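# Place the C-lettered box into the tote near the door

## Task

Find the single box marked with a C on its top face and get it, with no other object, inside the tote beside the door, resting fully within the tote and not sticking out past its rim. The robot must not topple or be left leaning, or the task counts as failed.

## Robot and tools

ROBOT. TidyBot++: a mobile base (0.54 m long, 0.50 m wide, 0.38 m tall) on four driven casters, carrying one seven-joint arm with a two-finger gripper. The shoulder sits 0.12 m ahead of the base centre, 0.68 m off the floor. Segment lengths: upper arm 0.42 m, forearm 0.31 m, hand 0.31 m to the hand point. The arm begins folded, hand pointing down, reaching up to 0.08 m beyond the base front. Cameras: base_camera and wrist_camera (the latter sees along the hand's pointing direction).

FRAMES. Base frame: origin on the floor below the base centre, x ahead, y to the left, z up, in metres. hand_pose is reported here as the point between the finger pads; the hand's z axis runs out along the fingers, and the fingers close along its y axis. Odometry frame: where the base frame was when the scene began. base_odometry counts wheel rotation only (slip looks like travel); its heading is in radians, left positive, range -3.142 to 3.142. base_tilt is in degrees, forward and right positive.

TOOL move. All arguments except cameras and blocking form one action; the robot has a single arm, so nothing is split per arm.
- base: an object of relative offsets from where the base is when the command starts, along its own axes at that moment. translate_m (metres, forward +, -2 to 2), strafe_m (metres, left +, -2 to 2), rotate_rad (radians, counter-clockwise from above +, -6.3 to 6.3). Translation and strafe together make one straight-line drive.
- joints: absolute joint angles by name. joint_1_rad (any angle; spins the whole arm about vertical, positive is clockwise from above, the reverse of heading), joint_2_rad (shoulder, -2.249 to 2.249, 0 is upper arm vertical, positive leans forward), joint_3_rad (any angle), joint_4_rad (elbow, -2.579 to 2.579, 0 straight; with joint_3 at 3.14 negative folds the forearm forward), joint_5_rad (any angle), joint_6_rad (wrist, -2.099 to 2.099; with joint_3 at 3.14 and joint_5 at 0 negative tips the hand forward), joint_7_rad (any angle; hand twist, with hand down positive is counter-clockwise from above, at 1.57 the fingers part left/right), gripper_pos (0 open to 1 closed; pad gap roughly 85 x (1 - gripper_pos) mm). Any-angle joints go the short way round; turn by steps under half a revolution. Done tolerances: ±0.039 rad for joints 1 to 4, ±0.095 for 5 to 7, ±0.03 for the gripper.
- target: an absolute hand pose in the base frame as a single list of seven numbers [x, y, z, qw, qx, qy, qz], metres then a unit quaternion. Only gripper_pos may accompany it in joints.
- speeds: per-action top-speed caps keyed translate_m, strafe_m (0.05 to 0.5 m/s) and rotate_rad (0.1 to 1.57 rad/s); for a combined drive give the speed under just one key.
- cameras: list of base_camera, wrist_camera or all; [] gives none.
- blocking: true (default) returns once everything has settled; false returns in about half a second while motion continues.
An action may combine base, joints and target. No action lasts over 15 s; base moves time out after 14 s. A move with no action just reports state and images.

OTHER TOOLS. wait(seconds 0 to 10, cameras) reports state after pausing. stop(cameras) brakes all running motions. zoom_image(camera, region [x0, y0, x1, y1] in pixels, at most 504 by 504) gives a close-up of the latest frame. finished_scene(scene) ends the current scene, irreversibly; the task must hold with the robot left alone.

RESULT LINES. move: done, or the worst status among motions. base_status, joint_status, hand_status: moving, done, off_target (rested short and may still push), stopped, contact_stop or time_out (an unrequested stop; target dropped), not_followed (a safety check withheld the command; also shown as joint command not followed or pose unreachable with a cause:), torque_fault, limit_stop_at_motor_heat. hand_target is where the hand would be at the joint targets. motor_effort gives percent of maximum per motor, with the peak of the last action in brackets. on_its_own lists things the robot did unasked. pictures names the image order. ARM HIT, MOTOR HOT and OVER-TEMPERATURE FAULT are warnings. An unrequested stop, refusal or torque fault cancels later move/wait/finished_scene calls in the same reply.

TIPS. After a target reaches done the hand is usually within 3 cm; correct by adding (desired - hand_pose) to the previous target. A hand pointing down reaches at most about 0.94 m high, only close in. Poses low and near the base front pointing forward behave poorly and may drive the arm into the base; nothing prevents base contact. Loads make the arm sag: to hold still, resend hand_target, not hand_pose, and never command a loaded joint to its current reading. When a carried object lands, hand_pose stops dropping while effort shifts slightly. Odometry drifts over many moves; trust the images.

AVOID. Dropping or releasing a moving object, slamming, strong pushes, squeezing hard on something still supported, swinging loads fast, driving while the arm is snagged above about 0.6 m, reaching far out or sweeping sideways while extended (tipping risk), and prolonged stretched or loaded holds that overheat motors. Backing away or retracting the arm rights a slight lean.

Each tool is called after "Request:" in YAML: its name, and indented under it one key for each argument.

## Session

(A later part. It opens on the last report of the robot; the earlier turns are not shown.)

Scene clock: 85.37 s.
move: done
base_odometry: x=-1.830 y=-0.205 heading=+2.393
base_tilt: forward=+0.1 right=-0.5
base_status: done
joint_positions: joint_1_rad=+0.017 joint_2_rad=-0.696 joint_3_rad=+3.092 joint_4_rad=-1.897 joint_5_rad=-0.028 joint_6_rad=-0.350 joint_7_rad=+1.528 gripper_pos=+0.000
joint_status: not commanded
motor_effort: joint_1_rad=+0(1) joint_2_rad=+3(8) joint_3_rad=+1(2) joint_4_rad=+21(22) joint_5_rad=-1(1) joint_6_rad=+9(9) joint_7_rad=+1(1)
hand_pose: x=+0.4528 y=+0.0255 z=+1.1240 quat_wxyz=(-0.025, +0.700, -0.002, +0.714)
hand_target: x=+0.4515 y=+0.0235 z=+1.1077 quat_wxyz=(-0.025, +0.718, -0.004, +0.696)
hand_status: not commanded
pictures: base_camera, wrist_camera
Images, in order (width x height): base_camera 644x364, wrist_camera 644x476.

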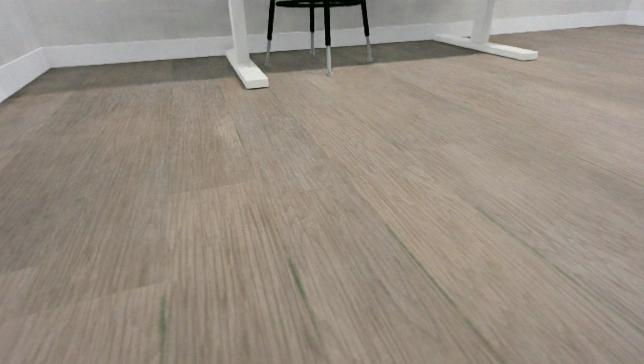

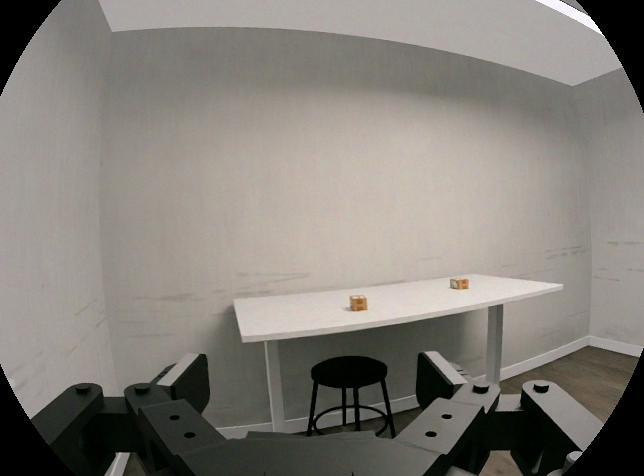

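Request:
move:
  base: {"rotate_rad": 0.46}
  joints: {"joint_2_rad": -0.4, "joint_4_rad": -1.8, "joint_6_rad": -0.6}
  cameras: []

Request:
move:
  base: {"translate_m": 0.4, "strafe_m": -1.2}

Request:
zoom_image:
  camera: "wrist_camera"
  region: [150, 150, 500, 350]

Scene clock: 92.47 s.
move: done
base_odometry: x=-1.830 y=-0.205 heading=+2.852
base_tilt: forward=+0.1 right=-0.4
base_status: done
joint_positions: joint_1_rad=+0.017 joint_2_rad=-0.413 joint_3_rad=+3.092 joint_4_rad=-1.816 joint_5_rad=-0.028 joint_6_rad=-0.523 joint_7_rad=+1.528 gripper_pos=+0.000
joint_status: all done
motor_effort: joint_1_rad=+0(2) joint_2_rad=-7(10) joint_3_rad=+0(2) joint_4_rad=+21(22) joint_5_rad=-1(1) joint_6_rad=+8(9) joint_7_rad=+0(1)
hand_pose: x=+0.5509 y=+0.0246 z=+1.0110 quat_wxyz=(-0.025, +0.821, -0.006, +0.570)
hand_target: x=+0.5471 y=+0.0232 z=+0.9928 quat_wxyz=(-0.025, +0.842, -0.007, +0.540)
hand_status: not commanded

Scene clock: 96.37 s.
move: done
base_odometry: x=-1.871 y=+1.059 heading=+2.853
base_tilt: forward=+0.1 right=-0.4
base_status: done
joint_positions: joint_1_rad=+0.017 joint_2_rad=-0.413 joint_3_rad=+3.092 joint_4_rad=-1.815 joint_5_rad=-0.028 joint_6_rad=-0.525 joint_7_rad=+1.528 gripper_pos=+0.000
joint_status: not commanded
motor_effort: joint_1_rad=+0(2) joint_2_rad=-7(9) joint_3_rad=+0(3) joint_4_rad=+21(22) joint_5_rad=-1(1) joint_6_rad=+8(8) joint_7_rad=+0(1)
hand_pose: x=+0.5508 y=+0.0245 z=+1.0110 quat_wxyz=(-0.025, +0.821, -0.006, +0.570)
hand_target: x=+0.5471 y=+0.0232 z=+0.9928 quat_wxyz=(-0.025, +0.842, -0.007, +0.540)
hand_status: not commanded
pictures: base_camera, wrist_camera
Images, in order (width x height): base_camera 644x364, wrist_camera 644x476.

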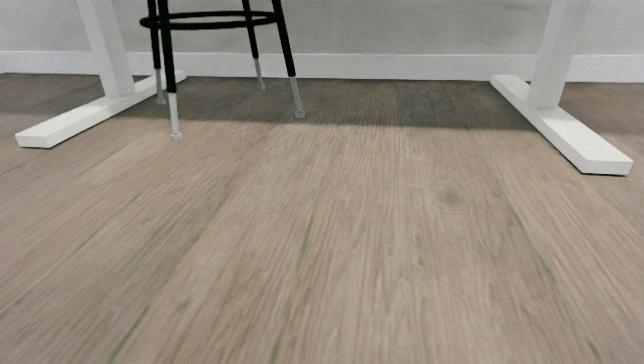

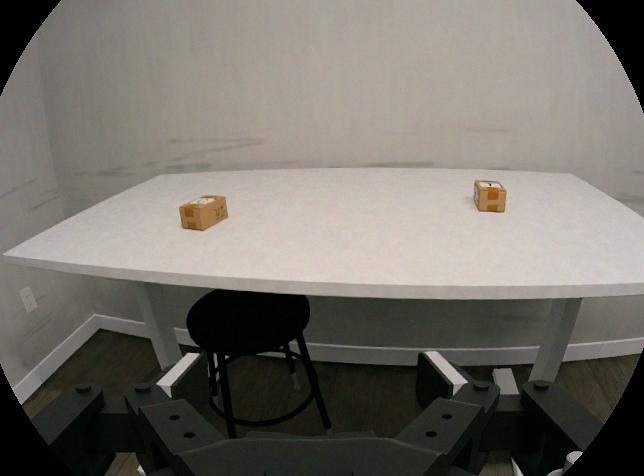

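Scaled by 1.440.

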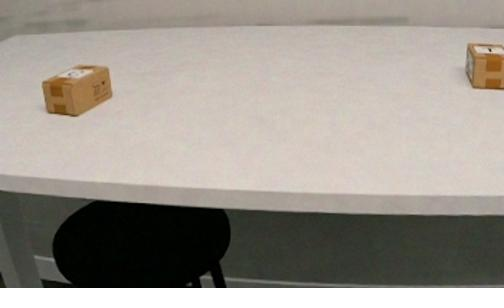

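Request:
zoom_image:
  camera: "wrist_camera"
  region: [170, 180, 240, 240]

Request:
zoom_image:
  camera: "wrist_camera"
  region: [450, 165, 520, 225]

Scaled by 7.200.

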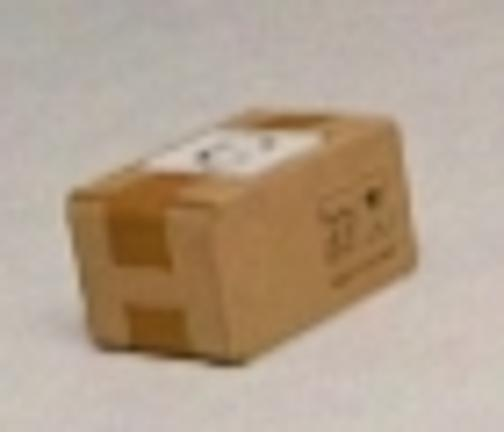

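Scaled by 7.200.

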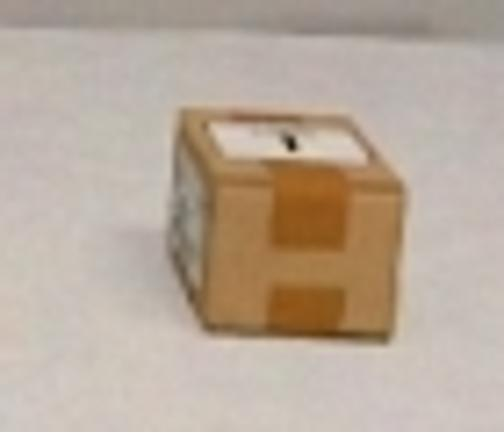

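Request:
move:
  base: {"translate_m": 0.45, "strafe_m": 0.31}
  joints: {"joint_2_rad": -0.4, "joint_4_rad": -1.7, "joint_6_rad": -1.1}

Scene clock: 117.07 s.
move: done
base_odometry: x=-2.391 y=+0.890 heading=+2.853
base_tilt: forward=+0.1 right=-0.5
base_status: done
joint_positions: joint_1_rad=+0.017 joint_2_rad=-0.407 joint_3_rad=+3.092 joint_4_rad=-1.715 joint_5_rad=-0.028 joint_6_rad=-1.023 joint_7_rad=+1.528 gripper_pos=+0.000
joint_status: all done
motor_effort: joint_1_rad=+0(2) joint_2_rad=-6(9) joint_3_rad=+1(1) joint_4_rad=+20(22) joint_5_rad=+0(1) joint_6_rad=+6(8) joint_7_rad=+0(0)
hand_pose: x=+0.4806 y=+0.0241 z=+0.9351 quat_wxyz=(-0.019, +0.919, -0.005, +0.394)
hand_target: x=+0.4674 y=+0.0227 z=+0.9235 quat_wxyz=(-0.019, +0.932, -0.006, +0.362)
hand_status: not commanded
pictures: base_camera, wrist_camera
Images, in order (width x height): base_camera 644x364, wrist_camera 644x476.

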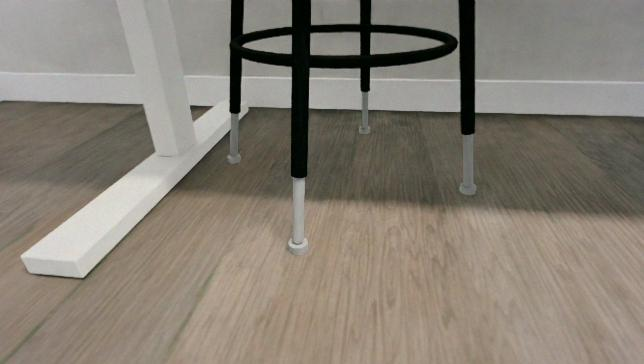

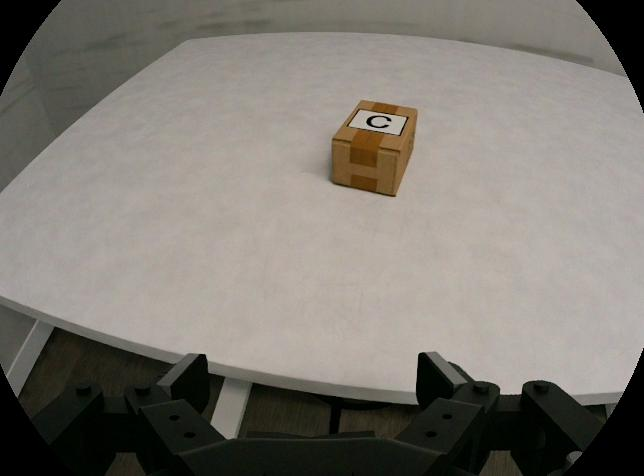

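Request:
move:
  base: {"translate_m": 0.28, "strafe_m": -0.06}
  speeds: {"translate_m": 0.2}
  target: [0.46, 0.0, 1.0, 0, 0.985, 0, 0.174]

Scene clock: 131.33 s.
move: done
base_odometry: x=-2.642 y=+1.027 heading=+2.853
base_tilt: forward=+0.1 right=-0.4
base_status: done
joint_positions: joint_1_rad=+0.000 joint_2_rad=-0.050 joint_3_rad=+3.149 joint_4_rad=-0.975 joint_5_rad=-0.028 joint_6_rad=-1.789 joint_7_rad=+1.528 gripper_pos=+0.000
joint_status: not commanded
motor_effort: joint_1_rad=+0(2) joint_2_rad=-15(19) joint_3_rad=-1(2) joint_4_rad=+15(20) joint_5_rad=-1(1) joint_6_rad=+4(7) joint_7_rad=+0(1)
hand_pose: x=+0.4780 y=+0.0073 z=+1.0082 quat_wxyz=(-0.017, +0.977, -0.018, +0.212)
hand_target: x=+0.4600 y=+0.0000 z=+1.0000 quat_wxyz=(+0.000, +0.985, +0.000, +0.174)
hand_status: done (0.021 m and 5.3 deg from the pose sent, 0.072 m and 26.4 deg at the start)
pictures: base_camera, wrist_camera
Images, in order (width x height): base_camera 644x364, wrist_camera 644x476.

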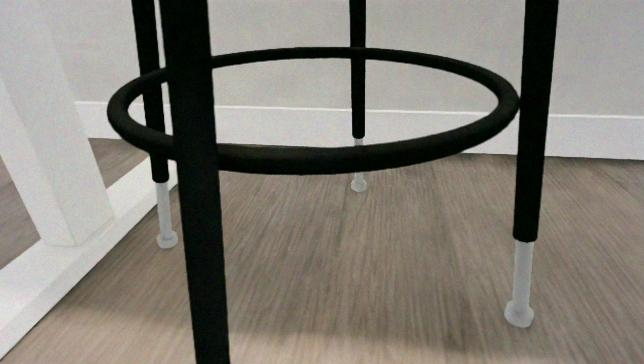

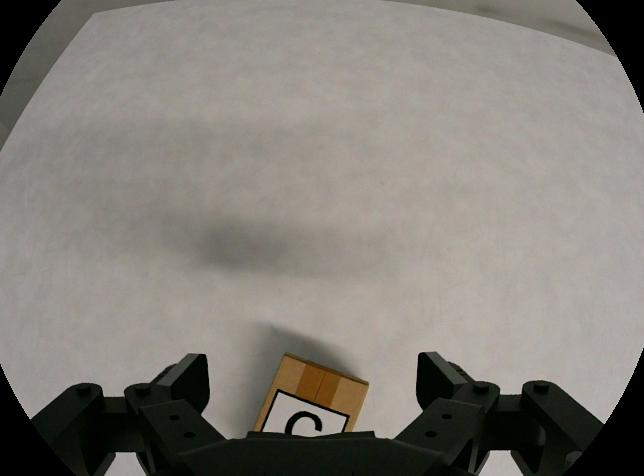

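Request:
move:
  base: {"translate_m": -0.13}

Scene clock: 138.77 s.
move: done
base_odometry: x=-2.518 y=+0.990 heading=+2.853
base_tilt: forward=+0.0 right=-0.4
base_status: done
joint_positions: joint_1_rad=-0.003 joint_2_rad=-0.051 joint_3_rad=+3.151 joint_4_rad=-0.972 joint_5_rad=-0.028 joint_6_rad=-1.798 joint_7_rad=+1.528 gripper_pos=+0.000
joint_status: not commanded
motor_effort: joint_1_rad=+1(1) joint_2_rad=-15(21) joint_3_rad=+0(1) joint_4_rad=+15(16) joint_5_rad=-1(1) joint_6_rad=+3(4) joint_7_rad=+0(1)
hand_pose: x=+0.4755 y=+0.0074 z=+1.0083 quat_wxyz=(-0.017, +0.978, -0.018, +0.209)
hand_target: x=+0.4600 y=+0.0000 z=+1.0000 quat_wxyz=(+0.000, +0.985, +0.000, +0.174)
hand_status: not commanded
pictures: base_camera, wrist_camera
Images, in order (width x height): base_camera 644x364, wrist_camera 644x476.

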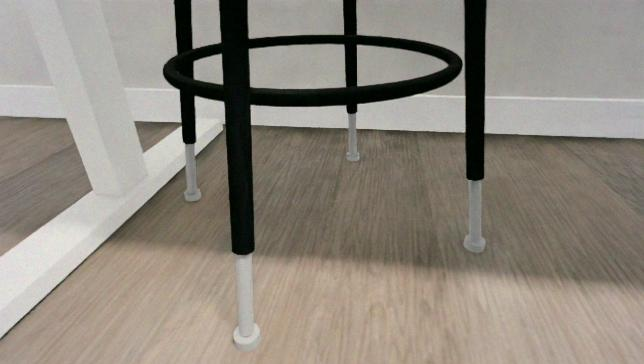

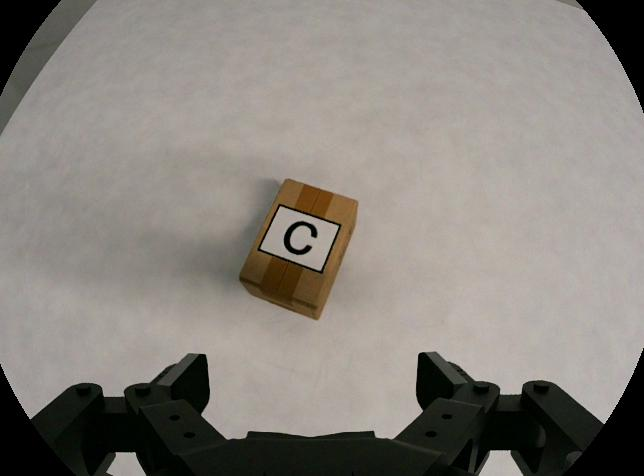

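Request:
move:
  target: [0.56, 0.01, 0.985, 0.031, 0.969, -0.176, 0.171]

Scene clock: 146.10 s.
move: done
base_odometry: x=-2.518 y=+0.990 heading=+2.853
base_tilt: forward=+0.1 right=-0.4
base_status: not commanded
joint_positions: joint_1_rad=-0.166 joint_2_rad=+0.202 joint_3_rad=+3.209 joint_4_rad=-0.746 joint_5_rad=+0.099 joint_6_rad=-1.803 joint_7_rad=+1.225 gripper_pos=+0.000
joint_status: not commanded
motor_effort: joint_1_rad=+1(1) joint_2_rad=-25(28) joint_3_rad=+0(1) joint_4_rad=+15(16) joint_5_rad=+1(1) joint_6_rad=+3(4) joint_7_rad=+0(1)
hand_pose: x=+0.5774 y=+0.0215 z=+0.9913 quat_wxyz=(+0.008, +0.970, -0.139, +0.201)
hand_target: x=+0.5600 y=+0.0100 z=+0.9850 quat_wxyz=(+0.031, +0.969, -0.176, +0.171)
hand_status: done (0.022 m and 6.1 deg from the pose sent, 0.088 m and 19.4 deg at the start)
pictures: base_camera, wrist_camera
Images, in order (width x height): base_camera 644x364, wrist_camera 644x476.

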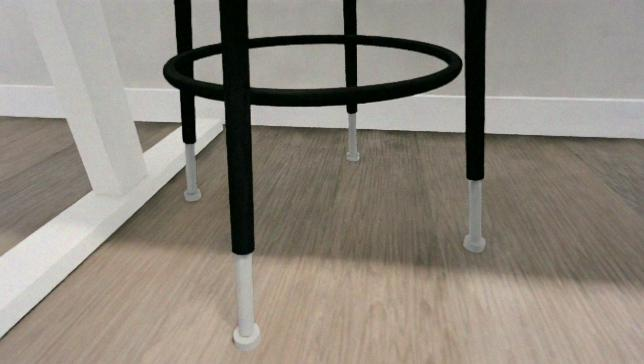

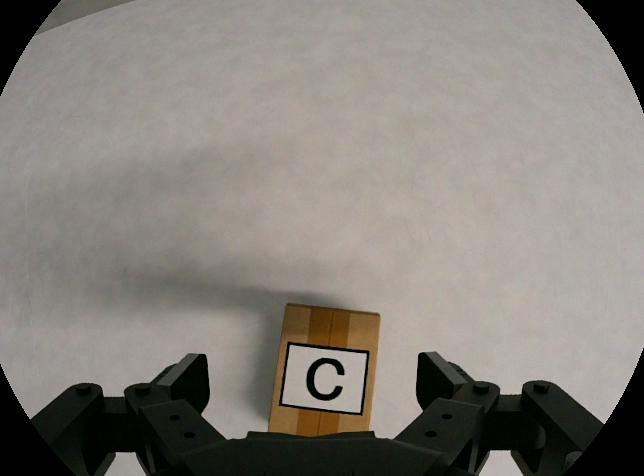

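Request:
move:
  target: [0.566, 0.002, 0.92, 0.033, 0.964, -0.2206, 0.144]

Scene clock: 151.20 s.
move: done
base_odometry: x=-2.518 y=+0.990 heading=+2.853
base_tilt: forward=+0.0 right=-0.4
base_status: not commanded
joint_positions: joint_1_rad=-0.166 joint_2_rad=+0.202 joint_3_rad=+3.209 joint_4_rad=-0.972 joint_5_rad=+0.100 joint_6_rad=-1.787 joint_7_rad=+1.122 gripper_pos=+0.000
joint_status: not commanded
motor_effort: joint_1_rad=+1(1) joint_2_rad=-26(27) joint_3_rad=-1(1) joint_4_rad=+16(17) joint_5_rad=+1(1) joint_6_rad=+1(3) joint_7_rad=+0(0)
hand_pose: x=+0.5496 y=+0.0172 z=+0.9112 quat_wxyz=(+0.028, +0.977, -0.187, +0.102)
hand_target: x=+0.5660 y=+0.0020 z=+0.9200 quat_wxyz=(+0.033, +0.964, -0.221, +0.144)
hand_status: done (0.024 m and 6.4 deg from the pose sent, 0.075 m and 11.8 deg at the start)
pictures: base_camera, wrist_camera
Images, in order (width x height): base_camera 644x364, wrist_camera 644x476.

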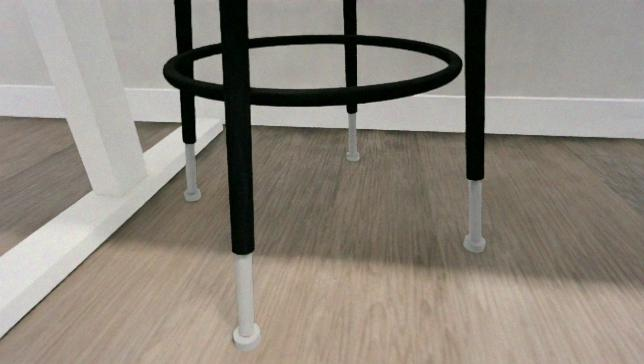

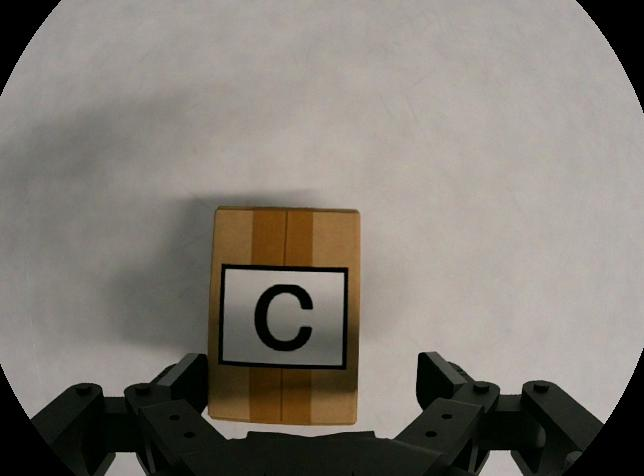

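Request:
move:
  target: [0.597, 0.006, 0.93, 0.033, 0.964, -0.2206, 0.144]

Scene clock: 155.27 s.
move: done
base_odometry: x=-2.518 y=+0.990 heading=+2.853
base_tilt: forward=+0.1 right=-0.4
base_status: not commanded
joint_positions: joint_1_rad=-0.166 joint_2_rad=+0.254 joint_3_rad=+3.241 joint_4_rad=-0.834 joint_5_rad=+0.100 joint_6_rad=-1.787 joint_7_rad=+1.120 gripper_pos=+0.000
joint_status: not commanded
motor_effort: joint_1_rad=+0(1) joint_2_rad=-27(28) joint_3_rad=+0(1) joint_4_rad=+16(17) joint_5_rad=+1(1) joint_6_rad=+2(2) joint_7_rad=+0(1)
hand_pose: x=+0.5855 y=+0.0101 z=+0.9370 quat_wxyz=(+0.023, +0.968, -0.202, +0.144)
hand_target: x=+0.5970 y=+0.0060 z=+0.9300 quat_wxyz=(+0.033, +0.964, -0.221, +0.144)
hand_status: done (0.014 m and 2.4 deg from the pose sent, 0.052 m and 6.4 deg at the start)
pictures: base_camera, wrist_camera
Images, in order (width x height): base_camera 644x364, wrist_camera 644x476.

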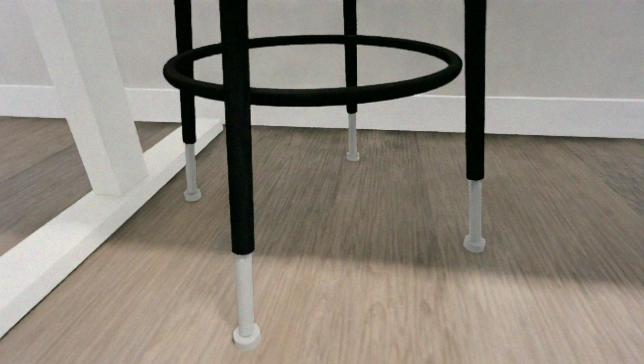

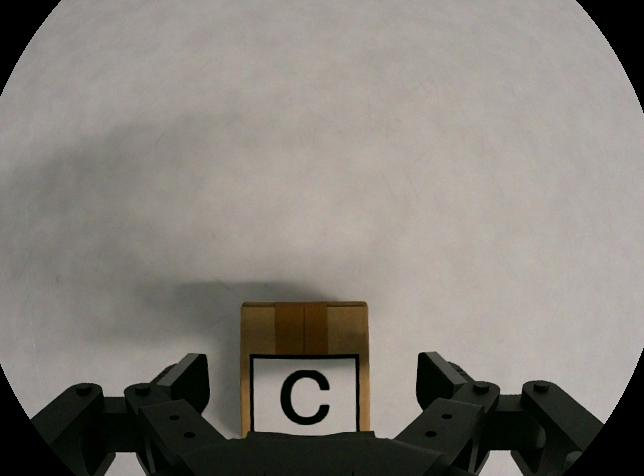

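Request:
move:
  target: [0.598, 0.006, 0.895, 0.033, 0.964, -0.2206, 0.144]

Scene clock: 159.47 s.
move: done
base_odometry: x=-2.518 y=+0.990 heading=+2.853
base_tilt: forward=+0.1 right=-0.4
base_status: not commanded
joint_positions: joint_1_rad=-0.166 joint_2_rad=+0.253 joint_3_rad=+3.241 joint_4_rad=-0.981 joint_5_rad=+0.100 joint_6_rad=-1.729 joint_7_rad=+1.115 gripper_pos=+0.000
joint_status: not commanded
motor_effort: joint_1_rad=+1(1) joint_2_rad=-28(29) joint_3_rad=+0(1) joint_4_rad=+16(17) joint_5_rad=+1(1) joint_6_rad=+1(2) joint_7_rad=+0(0)
hand_pose: x=+0.5775 y=+0.0079 z=+0.8890 quat_wxyz=(+0.036, +0.973, -0.202, +0.103)
hand_target: x=+0.5980 y=+0.0060 z=+0.8950 quat_wxyz=(+0.033, +0.964, -0.221, +0.144)
hand_status: done (0.021 m and 5.3 deg from the pose sent, 0.044 m and 2.4 deg at the start)
pictures: base_camera, wrist_camera
Images, in order (width x height): base_camera 644x364, wrist_camera 644x476.

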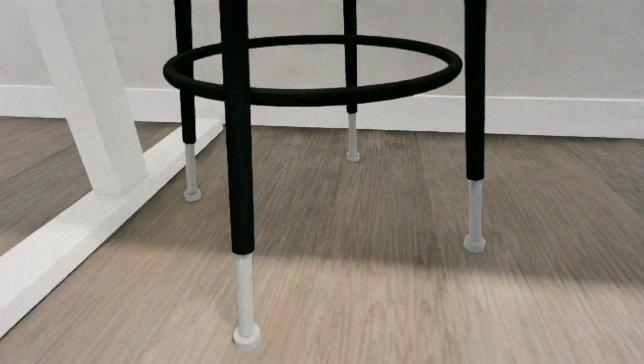

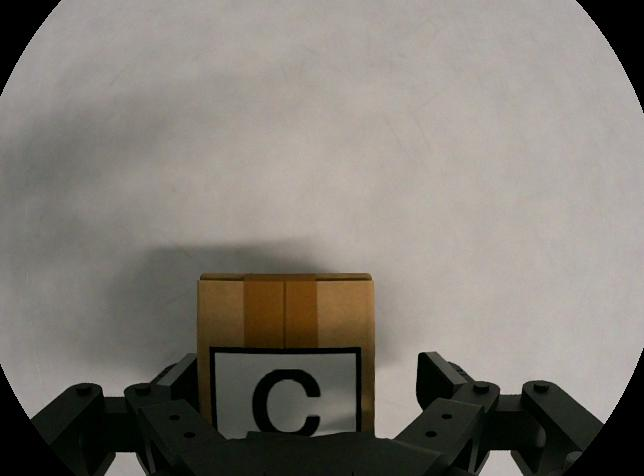

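Request:
move:
  target: [0.602, 0.018, 0.895, 0.033, 0.964, -0.2206, 0.144]

Request:
move:
  joints: {"gripper_pos": 0.6}

Scene clock: 162.07 s.
move: done
base_odometry: x=-2.518 y=+0.990 heading=+2.853
base_tilt: forward=+0.0 right=-0.4
base_status: not commanded
joint_positions: joint_1_rad=-0.188 joint_2_rad=+0.253 joint_3_rad=+3.241 joint_4_rad=-0.977 joint_5_rad=+0.101 joint_6_rad=-1.729 joint_7_rad=+1.088 gripper_pos=+0.000
joint_status: not commanded
motor_effort: joint_1_rad=+0(1) joint_2_rad=-28(28) joint_3_rad=+0(1) joint_4_rad=+16(17) joint_5_rad=+1(1) joint_6_rad=+2(2) joint_7_rad=+0(0)
hand_pose: x=+0.5780 y=+0.0177 z=+0.8904 quat_wxyz=(+0.033, +0.973, -0.204, +0.105)
hand_target: x=+0.6020 y=+0.0180 z=+0.8950 quat_wxyz=(+0.033, +0.964, -0.221, +0.144)
hand_status: done (0.024 m and 4.9 deg from the pose sent, 0.027 m and 5.3 deg at the start)
pictures: base_camera, wrist_camera
Images, in order (width x height): base_camera 644x364, wrist_camera 644x476.

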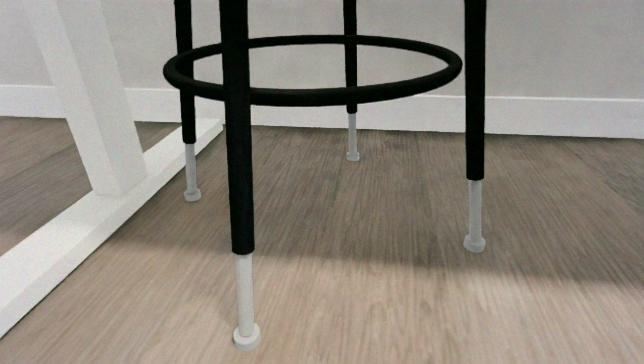

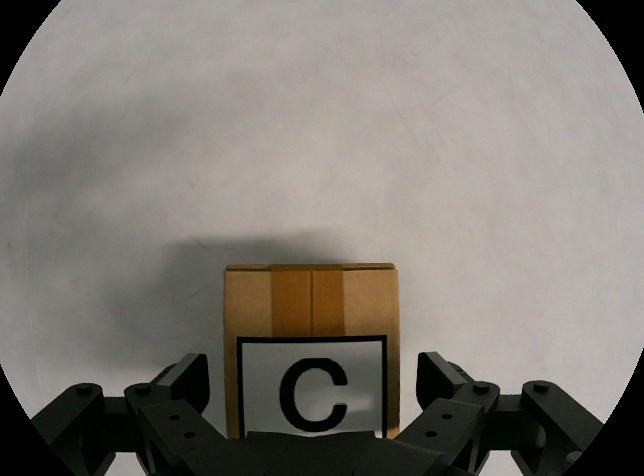

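Scene clock: 162.93 s.
move: off_target
base_odometry: x=-2.518 y=+0.990 heading=+2.853
base_tilt: forward=+0.1 right=-0.4
base_status: not commanded
joint_positions: joint_1_rad=-0.188 joint_2_rad=+0.251 joint_3_rad=+3.241 joint_4_rad=-0.975 joint_5_rad=+0.101 joint_6_rad=-1.729 joint_7_rad=+1.088 gripper_pos=+0.349
joint_status: gripper_pos off_target (ended at +0.349, target +0.600)
motor_effort: joint_1_rad=+1(2) joint_2_rad=-28(30) joint_3_rad=+0(1) joint_4_rad=+17(17) joint_5_rad=+1(1) joint_6_rad=+2(3) joint_7_rad=+0(0)
hand_pose: x=+0.5779 y=+0.0177 z=+0.8919 quat_wxyz=(+0.032, +0.973, -0.204, +0.107)
hand_target: x=+0.6020 y=+0.0180 z=+0.8950 quat_wxyz=(+0.033, +0.964, -0.221, +0.144)
hand_status: not commanded
pictures: base_camera, wrist_camera
Images, in order (width x height): base_camera 644x364, wrist_camera 644x476.

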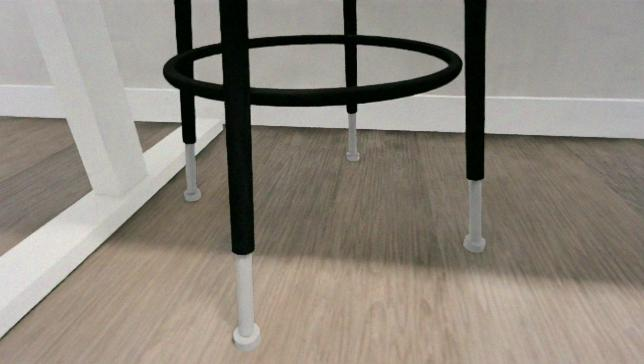

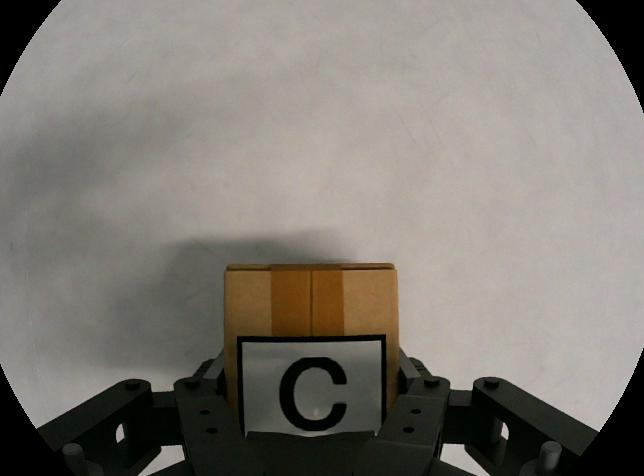

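Request:
move:
  target: [0.58, 0.018, 0.975, 0.033, 0.964, -0.2206, 0.144]

Request:
move:
  joints: {"gripper_pos": 0.8}

Scene clock: 166.37 s.
move: done
base_odometry: x=-2.518 y=+0.990 heading=+2.853
base_tilt: forward=+0.1 right=-0.4
base_status: not commanded
joint_positions: joint_1_rad=-0.188 joint_2_rad=+0.293 joint_3_rad=+3.262 joint_4_rad=-0.608 joint_5_rad=+0.101 joint_6_rad=-1.893 joint_7_rad=+1.088 gripper_pos=+0.349
joint_status: not commanded
motor_effort: joint_1_rad=+0(1) joint_2_rad=-28(30) joint_3_rad=+0(1) joint_4_rad=+15(18) joint_5_rad=+1(1) joint_6_rad=+3(3) joint_7_rad=+0(0)
hand_pose: x=+0.5930 y=+0.0170 z=+0.9896 quat_wxyz=(+0.011, +0.958, -0.220, +0.184)
hand_target: x=+0.5800 y=+0.0180 z=+0.9750 quat_wxyz=(+0.033, +0.964, -0.221, +0.144)
hand_status: done (0.020 m and 5.3 deg from the pose sent, 0.083 m and 4.7 deg at the start)
pictures: base_camera, wrist_camera
Images, in order (width x height): base_camera 644x364, wrist_camera 644x476.

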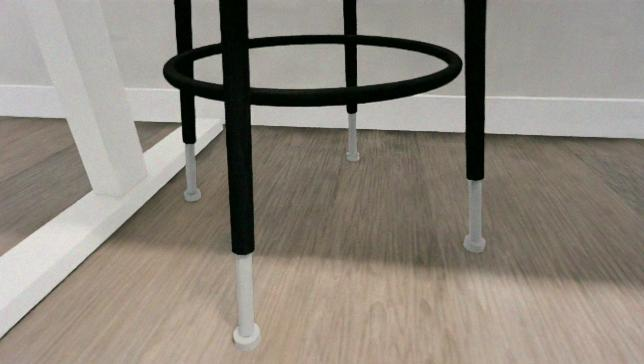

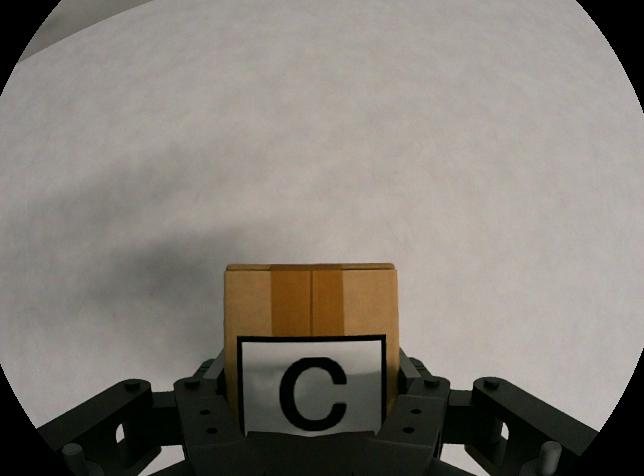

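Scene clock: 167.00 s.
move: off_target
base_odometry: x=-2.518 y=+0.990 heading=+2.853
base_tilt: forward=+0.1 right=-0.4
base_status: not commanded
joint_positions: joint_1_rad=-0.188 joint_2_rad=+0.294 joint_3_rad=+3.262 joint_4_rad=-0.608 joint_5_rad=+0.101 joint_6_rad=-1.893 joint_7_rad=+1.088 gripper_pos=+0.349
joint_status: gripper_pos off_target (ended at +0.349, target +0.800)
motor_effort: joint_1_rad=+1(1) joint_2_rad=-28(29) joint_3_rad=+0(1) joint_4_rad=+15(15) joint_5_rad=+1(1) joint_6_rad=+3(3) joint_7_rad=+0(0)
hand_pose: x=+0.5932 y=+0.0171 z=+0.9889 quat_wxyz=(+0.012, +0.958, -0.220, +0.183)
hand_target: x=+0.5800 y=+0.0180 z=+0.9750 quat_wxyz=(+0.033, +0.964, -0.221, +0.144)
hand_status: not commanded
pictures: base_camera, wrist_camera
Images, in order (width x height): base_camera 644x364, wrist_camera 644x476.

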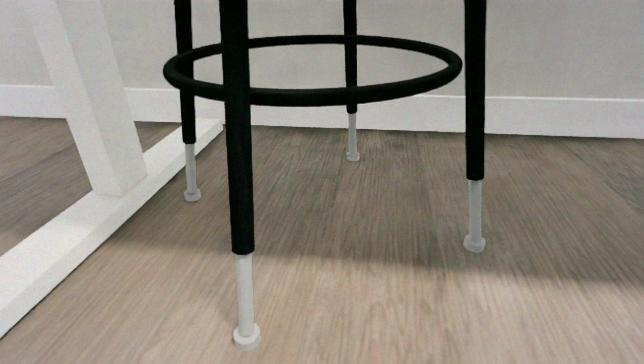

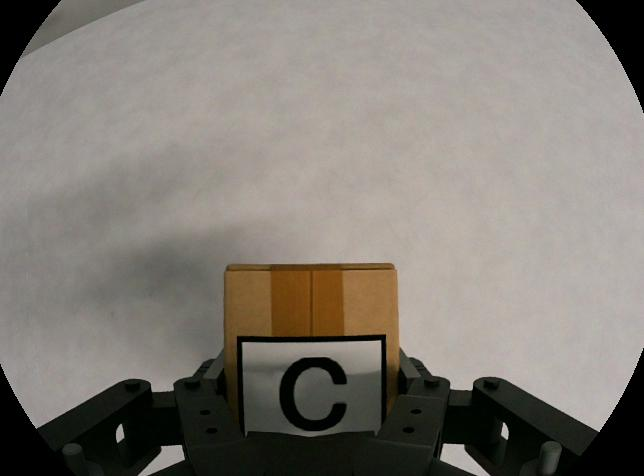

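Request:
move:
  base: {"translate_m": -0.5}
  cameras: []

Request:
move:
  base: {"strafe_m": 1.07}
  target: [0.48, 0.018, 0.85, 0, 1, 0, 0.05]

Request:
move:
  base: {"translate_m": -1.8}
  cameras: []

Request:
move:
  base: {"rotate_rad": 1.9}

Scene clock: 183.93 s.
move: done
base_odometry: x=-2.038 y=+0.848 heading=+2.854
base_tilt: forward=+0.1 right=-0.4
base_status: done
joint_positions: joint_1_rad=-0.190 joint_2_rad=+0.308 joint_3_rad=+3.263 joint_4_rad=-0.606 joint_5_rad=+0.101 joint_6_rad=-1.901 joint_7_rad=+1.088 gripper_pos=+0.349
joint_status: not commanded
motor_effort: joint_1_rad=+0(2) joint_2_rad=-29(32) joint_3_rad=+0(1) joint_4_rad=+15(16) joint_5_rad=+1(1) joint_6_rad=+3(4) joint_7_rad=+0(1)
hand_pose: x=+0.5953 y=+0.0183 z=+0.9827 quat_wxyz=(+0.015, +0.960, -0.220, +0.175)
hand_target: x=+0.5800 y=+0.0180 z=+0.9750 quat_wxyz=(+0.033, +0.964, -0.221, +0.144)
hand_status: not commanded

Scene clock: 187.47 s.
move: done
base_odometry: x=-2.342 y=-0.178 heading=+2.854
base_tilt: forward=+0.0 right=-0.4
base_status: done
joint_positions: joint_1_rad=-0.072 joint_2_rad=+0.073 joint_3_rad=+3.157 joint_4_rad=-1.322 joint_5_rad=+0.042 joint_6_rad=-1.738 joint_7_rad=+1.469 gripper_pos=+0.349
joint_status: not commanded
motor_effort: joint_1_rad=+1(3) joint_2_rad=-21(29) joint_3_rad=-1(2) joint_4_rad=+17(17) joint_5_rad=+0(1) joint_6_rad=+0(3) joint_7_rad=+0(0)
hand_pose: x=+0.4621 y=+0.0079 z=+0.8455 quat_wxyz=(+0.021, +0.999, -0.026, +0.006)
hand_target: x=+0.4800 y=+0.0180 z=+0.8500 quat_wxyz=(+0.000, +0.999, +0.000, +0.050)
hand_status: done (0.021 m and 6.3 deg from the pose sent, 0.176 m and 29.5 deg at the start)
pictures: base_camera, wrist_camera
Images, in order (width x height): base_camera 644x364, wrist_camera 644x476.

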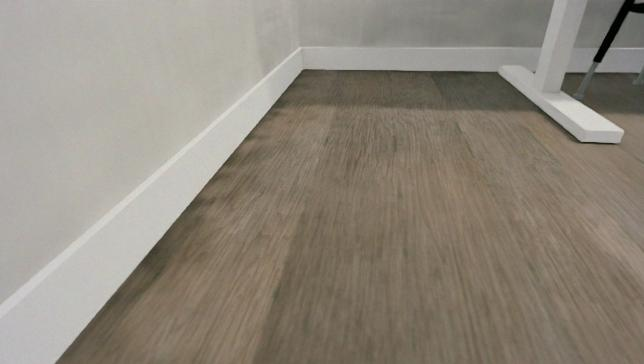

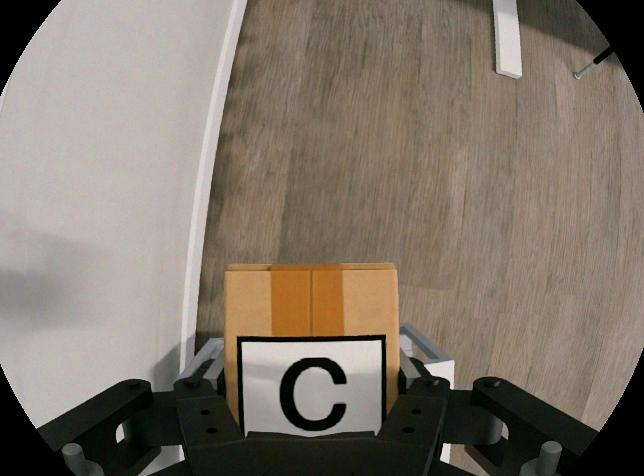

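Scene clock: 192.30 s.
move: done
base_odometry: x=-0.616 y=-0.689 heading=+2.854
base_tilt: forward=+0.0 right=-0.4
base_status: done
joint_positions: joint_1_rad=-0.072 joint_2_rad=+0.059 joint_3_rad=+3.157 joint_4_rad=-1.324 joint_5_rad=+0.042 joint_6_rad=-1.733 joint_7_rad=+1.469 gripper_pos=+0.349
joint_status: not commanded
motor_effort: joint_1_rad=+0(1) joint_2_rad=-21(29) joint_3_rad=+0(1) joint_4_rad=+16(18) joint_5_rad=+0(1) joint_6_rad=+0(1) joint_7_rad=+0(0)
hand_pose: x=+0.4610 y=+0.0078 z=+0.8496 quat_wxyz=(+0.020, +0.999, -0.027, +0.015)
hand_target: x=+0.4800 y=+0.0180 z=+0.8500 quat_wxyz=(+0.000, +0.999, +0.000, +0.050)
hand_status: not commanded

Scene clock: 194.80 s.
move: done
base_odometry: x=-0.616 y=-0.689 heading=-1.530
base_tilt: forward=+0.1 right=-0.5
base_status: done
joint_positions: joint_1_rad=-0.065 joint_2_rad=+0.059 joint_3_rad=+3.154 joint_4_rad=-1.324 joint_5_rad=+0.039 joint_6_rad=-1.729 joint_7_rad=+1.469 gripper_pos=+0.349
joint_status: not commanded
motor_effort: joint_1_rad=+1(3) joint_2_rad=-21(24) joint_3_rad=-1(3) joint_4_rad=+17(17) joint_5_rad=+0(1) joint_6_rad=+0(1) joint_7_rad=+0(1)
hand_pose: x=+0.4622 y=+0.0076 z=+0.8496 quat_wxyz=(+0.018, +0.999, -0.028, +0.016)
hand_target: x=+0.4800 y=+0.0180 z=+0.8500 quat_wxyz=(+0.000, +0.999, +0.000, +0.050)
hand_status: not commanded
pictures: base_camera, wrist_camera
Images, in order (width x height): base_camera 644x364, wrist_camera 644x476.

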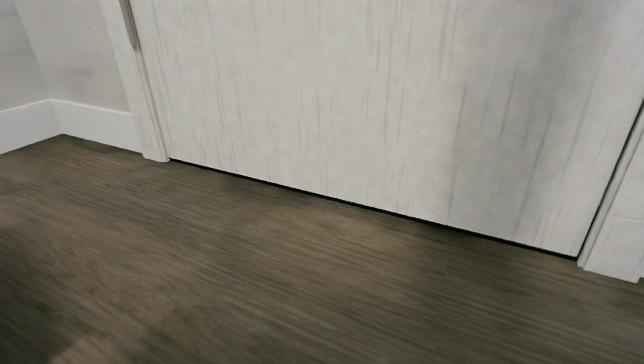

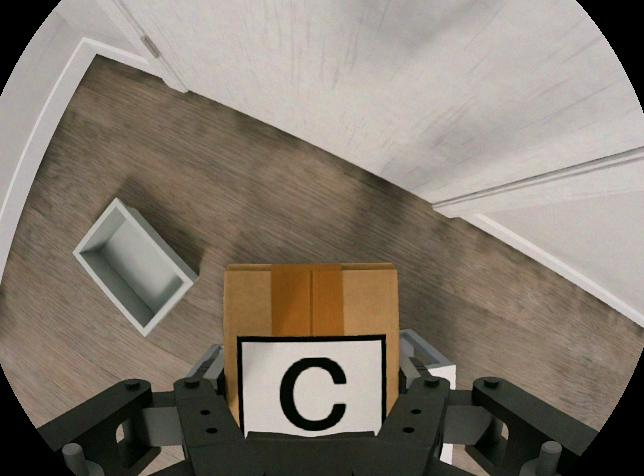

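Request:
move:
  base: {"translate_m": -0.1, "strafe_m": 0.42}

Scene clock: 200.70 s.
move: done
base_odometry: x=-0.200 y=-0.572 heading=-1.529
base_tilt: forward=+0.1 right=-0.5
base_status: done
joint_positions: joint_1_rad=-0.063 joint_2_rad=+0.059 joint_3_rad=+3.150 joint_4_rad=-1.324 joint_5_rad=+0.036 joint_6_rad=-1.729 joint_7_rad=+1.469 gripper_pos=+0.349
joint_status: not commanded
motor_effort: joint_1_rad=+1(3) joint_2_rad=-21(22) joint_3_rad=-1(3) joint_4_rad=+17(17) joint_5_rad=+0(1) joint_6_rad=+0(1) joint_7_rad=+0(1)
hand_pose: x=+0.4620 y=+0.0092 z=+0.8496 quat_wxyz=(+0.017, +0.999, -0.027, +0.016)
hand_target: x=+0.4800 y=+0.0180 z=+0.8500 quat_wxyz=(+0.000, +0.999, +0.000, +0.050)
hand_status: not commanded
pictures: base_camera, wrist_camera
Images, in order (width x height): base_camera 644x364, wrist_camera 644x476.

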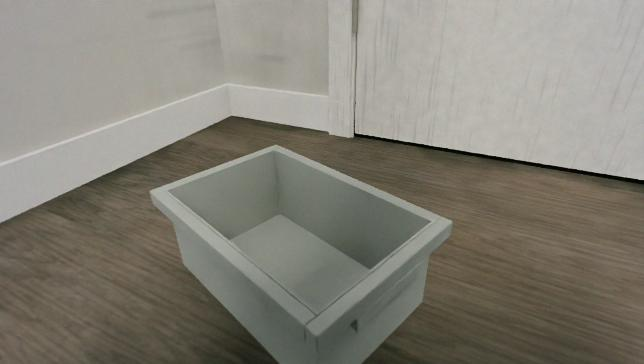

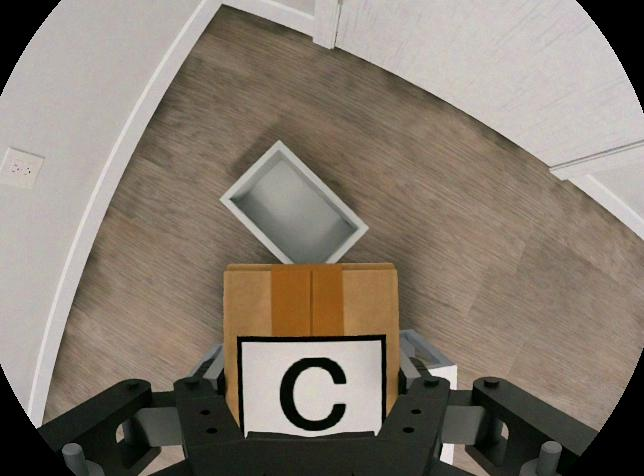

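Request:
move:
  target: [0.61, 0.065, 0.45, 0, 0.925, -0.38, 0]

Scene clock: 210.77 s.
move: done
base_odometry: x=-0.200 y=-0.572 heading=-1.529
base_tilt: forward=+0.1 right=-0.5
base_status: not commanded
joint_positions: joint_1_rad=-0.239 joint_2_rad=+0.717 joint_3_rad=+3.330 joint_4_rad=-1.654 joint_5_rad=-0.165 joint_6_rad=-0.838 joint_7_rad=+0.892 gripper_pos=+0.349
joint_status: not commanded
motor_effort: joint_1_rad=+1(1) joint_2_rad=-39(42) joint_3_rad=+1(2) joint_4_rad=+11(17) joint_5_rad=+0(1) joint_6_rad=+0(1) joint_7_rad=+0(0)
hand_pose: x=+0.5959 y=+0.0586 z=+0.4646 quat_wxyz=(+0.011, +0.939, -0.343, -0.023)
hand_target: x=+0.6100 y=+0.0650 z=+0.4500 quat_wxyz=(+0.000, +0.925, -0.380, +0.000)
hand_status: done (0.021 m and 5.4 deg from the pose sent, 0.430 m and 41.7 deg at the start)
pictures: base_camera, wrist_camera
Images, in order (width x height): base_camera 644x364, wrist_camera 644x476.

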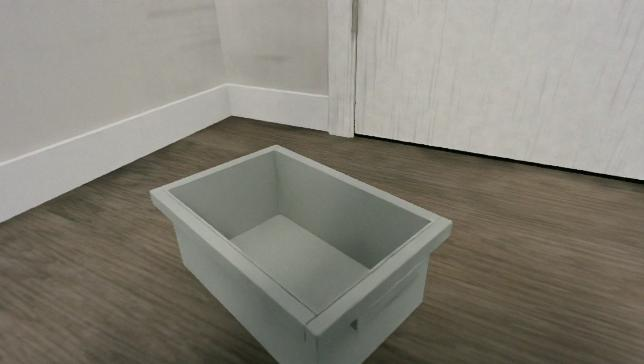

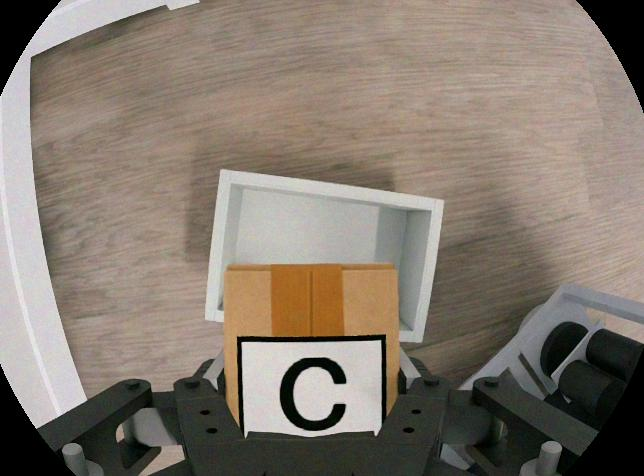

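Request:
move:
  target: [0.617, 0.045, 0.28, 0.0, 0.91, -0.414, 0.02]

Scene clock: 217.70 s.
move: done
base_odometry: x=-0.200 y=-0.572 heading=-1.529
base_tilt: forward=+0.0 right=-0.5
base_status: not commanded
joint_positions: joint_1_rad=-0.238 joint_2_rad=+1.062 joint_3_rad=+3.331 joint_4_rad=-1.674 joint_5_rad=-0.357 joint_6_rad=-0.463 joint_7_rad=+0.907 gripper_pos=+0.349
joint_status: not commanded
motor_effort: joint_1_rad=+1(1) joint_2_rad=-42(45) joint_3_rad=+2(2) joint_4_rad=+6(11) joint_5_rad=+0(1) joint_6_rad=+0(1) joint_7_rad=+0(0)
hand_pose: x=+0.6019 y=+0.0561 z=+0.2894 quat_wxyz=(+0.010, +0.912, -0.410, -0.008)
hand_target: x=+0.6170 y=+0.0450 z=+0.2800 quat_wxyz=(+0.000, +0.910, -0.414, +0.020)
hand_status: done (0.021 m and 3.4 deg from the pose sent, 0.186 m and 10.1 deg at the start)
pictures: base_camera, wrist_camera
Images, in order (width x height): base_camera 644x364, wrist_camera 644x476.

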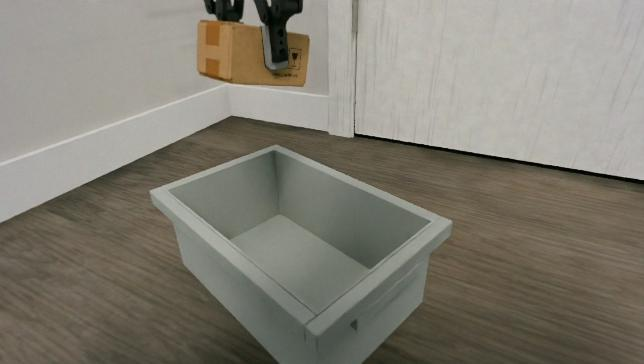

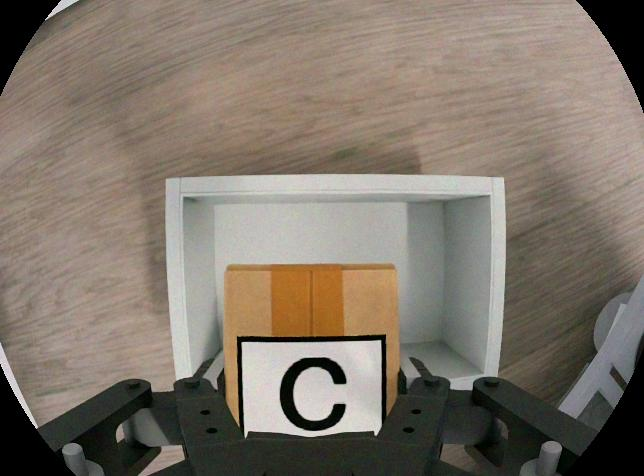

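Request:
move:
  target: [0.617, 0.02, 0.2, 0.0, 0.91, -0.414, 0.02]

Scene clock: 221.93 s.
move: done
base_odometry: x=-0.200 y=-0.572 heading=-1.529
base_tilt: forward=+0.1 right=-0.4
base_status: not commanded
joint_positions: joint_1_rad=-0.155 joint_2_rad=+1.241 joint_3_rad=+3.300 joint_4_rad=-1.625 joint_5_rad=-0.391 joint_6_rad=-0.350 joint_7_rad=+0.984 gripper_pos=+0.349
joint_status: not commanded
motor_effort: joint_1_rad=+1(2) joint_2_rad=-43(46) joint_3_rad=+2(3) joint_4_rad=+4(7) joint_5_rad=+0(1) joint_6_rad=+0(1) joint_7_rad=+0(1)
hand_pose: x=+0.5906 y=+0.0199 z=+0.2066 quat_wxyz=(+0.019, +0.909, -0.416, -0.015)
hand_target: x=+0.6170 y=+0.0200 z=+0.2000 quat_wxyz=(+0.000, +0.910, -0.414, +0.020)
hand_status: done (0.027 m and 4.6 deg from the pose sent, 0.098 m and 3.4 deg at the start)
pictures: base_camera, wrist_camera
Images, in order (width x height): base_camera 644x364, wrist_camera 644x476.

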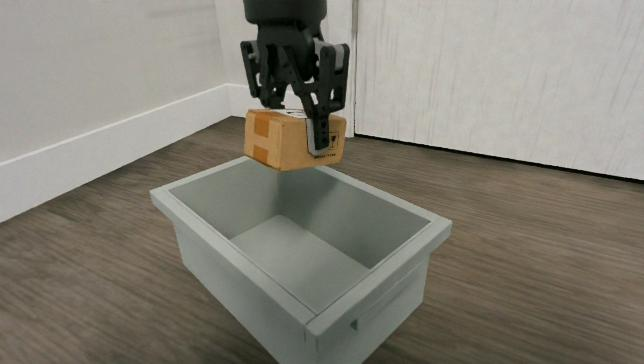

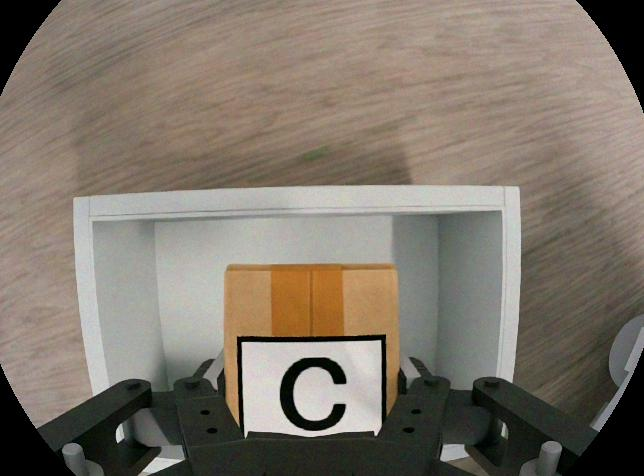

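Request:
move:
  target: [0.627, 0.021, 0.11, 0.0, 0.91, -0.414, 0.02]

Scene clock: 227.37 s.
move: done
base_odometry: x=-0.200 y=-0.572 heading=-1.529
base_tilt: forward=+0.1 right=-0.4
base_status: not commanded
joint_positions: joint_1_rad=-0.150 joint_2_rad=+1.451 joint_3_rad=+3.283 joint_4_rad=-1.440 joint_5_rad=-0.400 joint_6_rad=-0.318 joint_7_rad=+0.985 gripper_pos=+0.349
joint_status: not commanded
motor_effort: joint_1_rad=+0(1) joint_2_rad=-44(47) joint_3_rad=+2(2) joint_4_rad=+4(5) joint_5_rad=+0(1) joint_6_rad=+0(1) joint_7_rad=+0(1)
hand_pose: x=+0.6030 y=+0.0241 z=+0.1178 quat_wxyz=(+0.019, +0.913, -0.408, -0.013)
hand_target: x=+0.6270 y=+0.0210 z=+0.1100 quat_wxyz=(+0.000, +0.910, -0.414, +0.020)
hand_status: done (0.025 m and 4.5 deg from the pose sent, 0.103 m and 4.6 deg at the start)
pictures: base_camera, wrist_camera
Images, in order (width x height): base_camera 644x364, wrist_camera 644x476.

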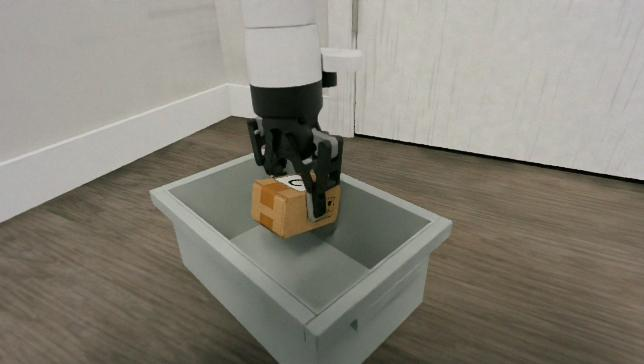

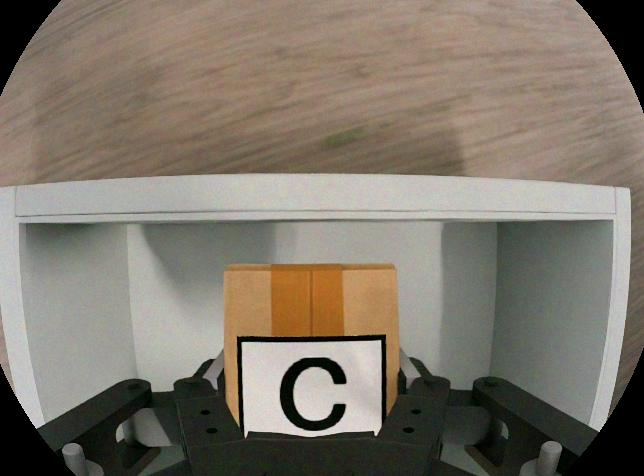

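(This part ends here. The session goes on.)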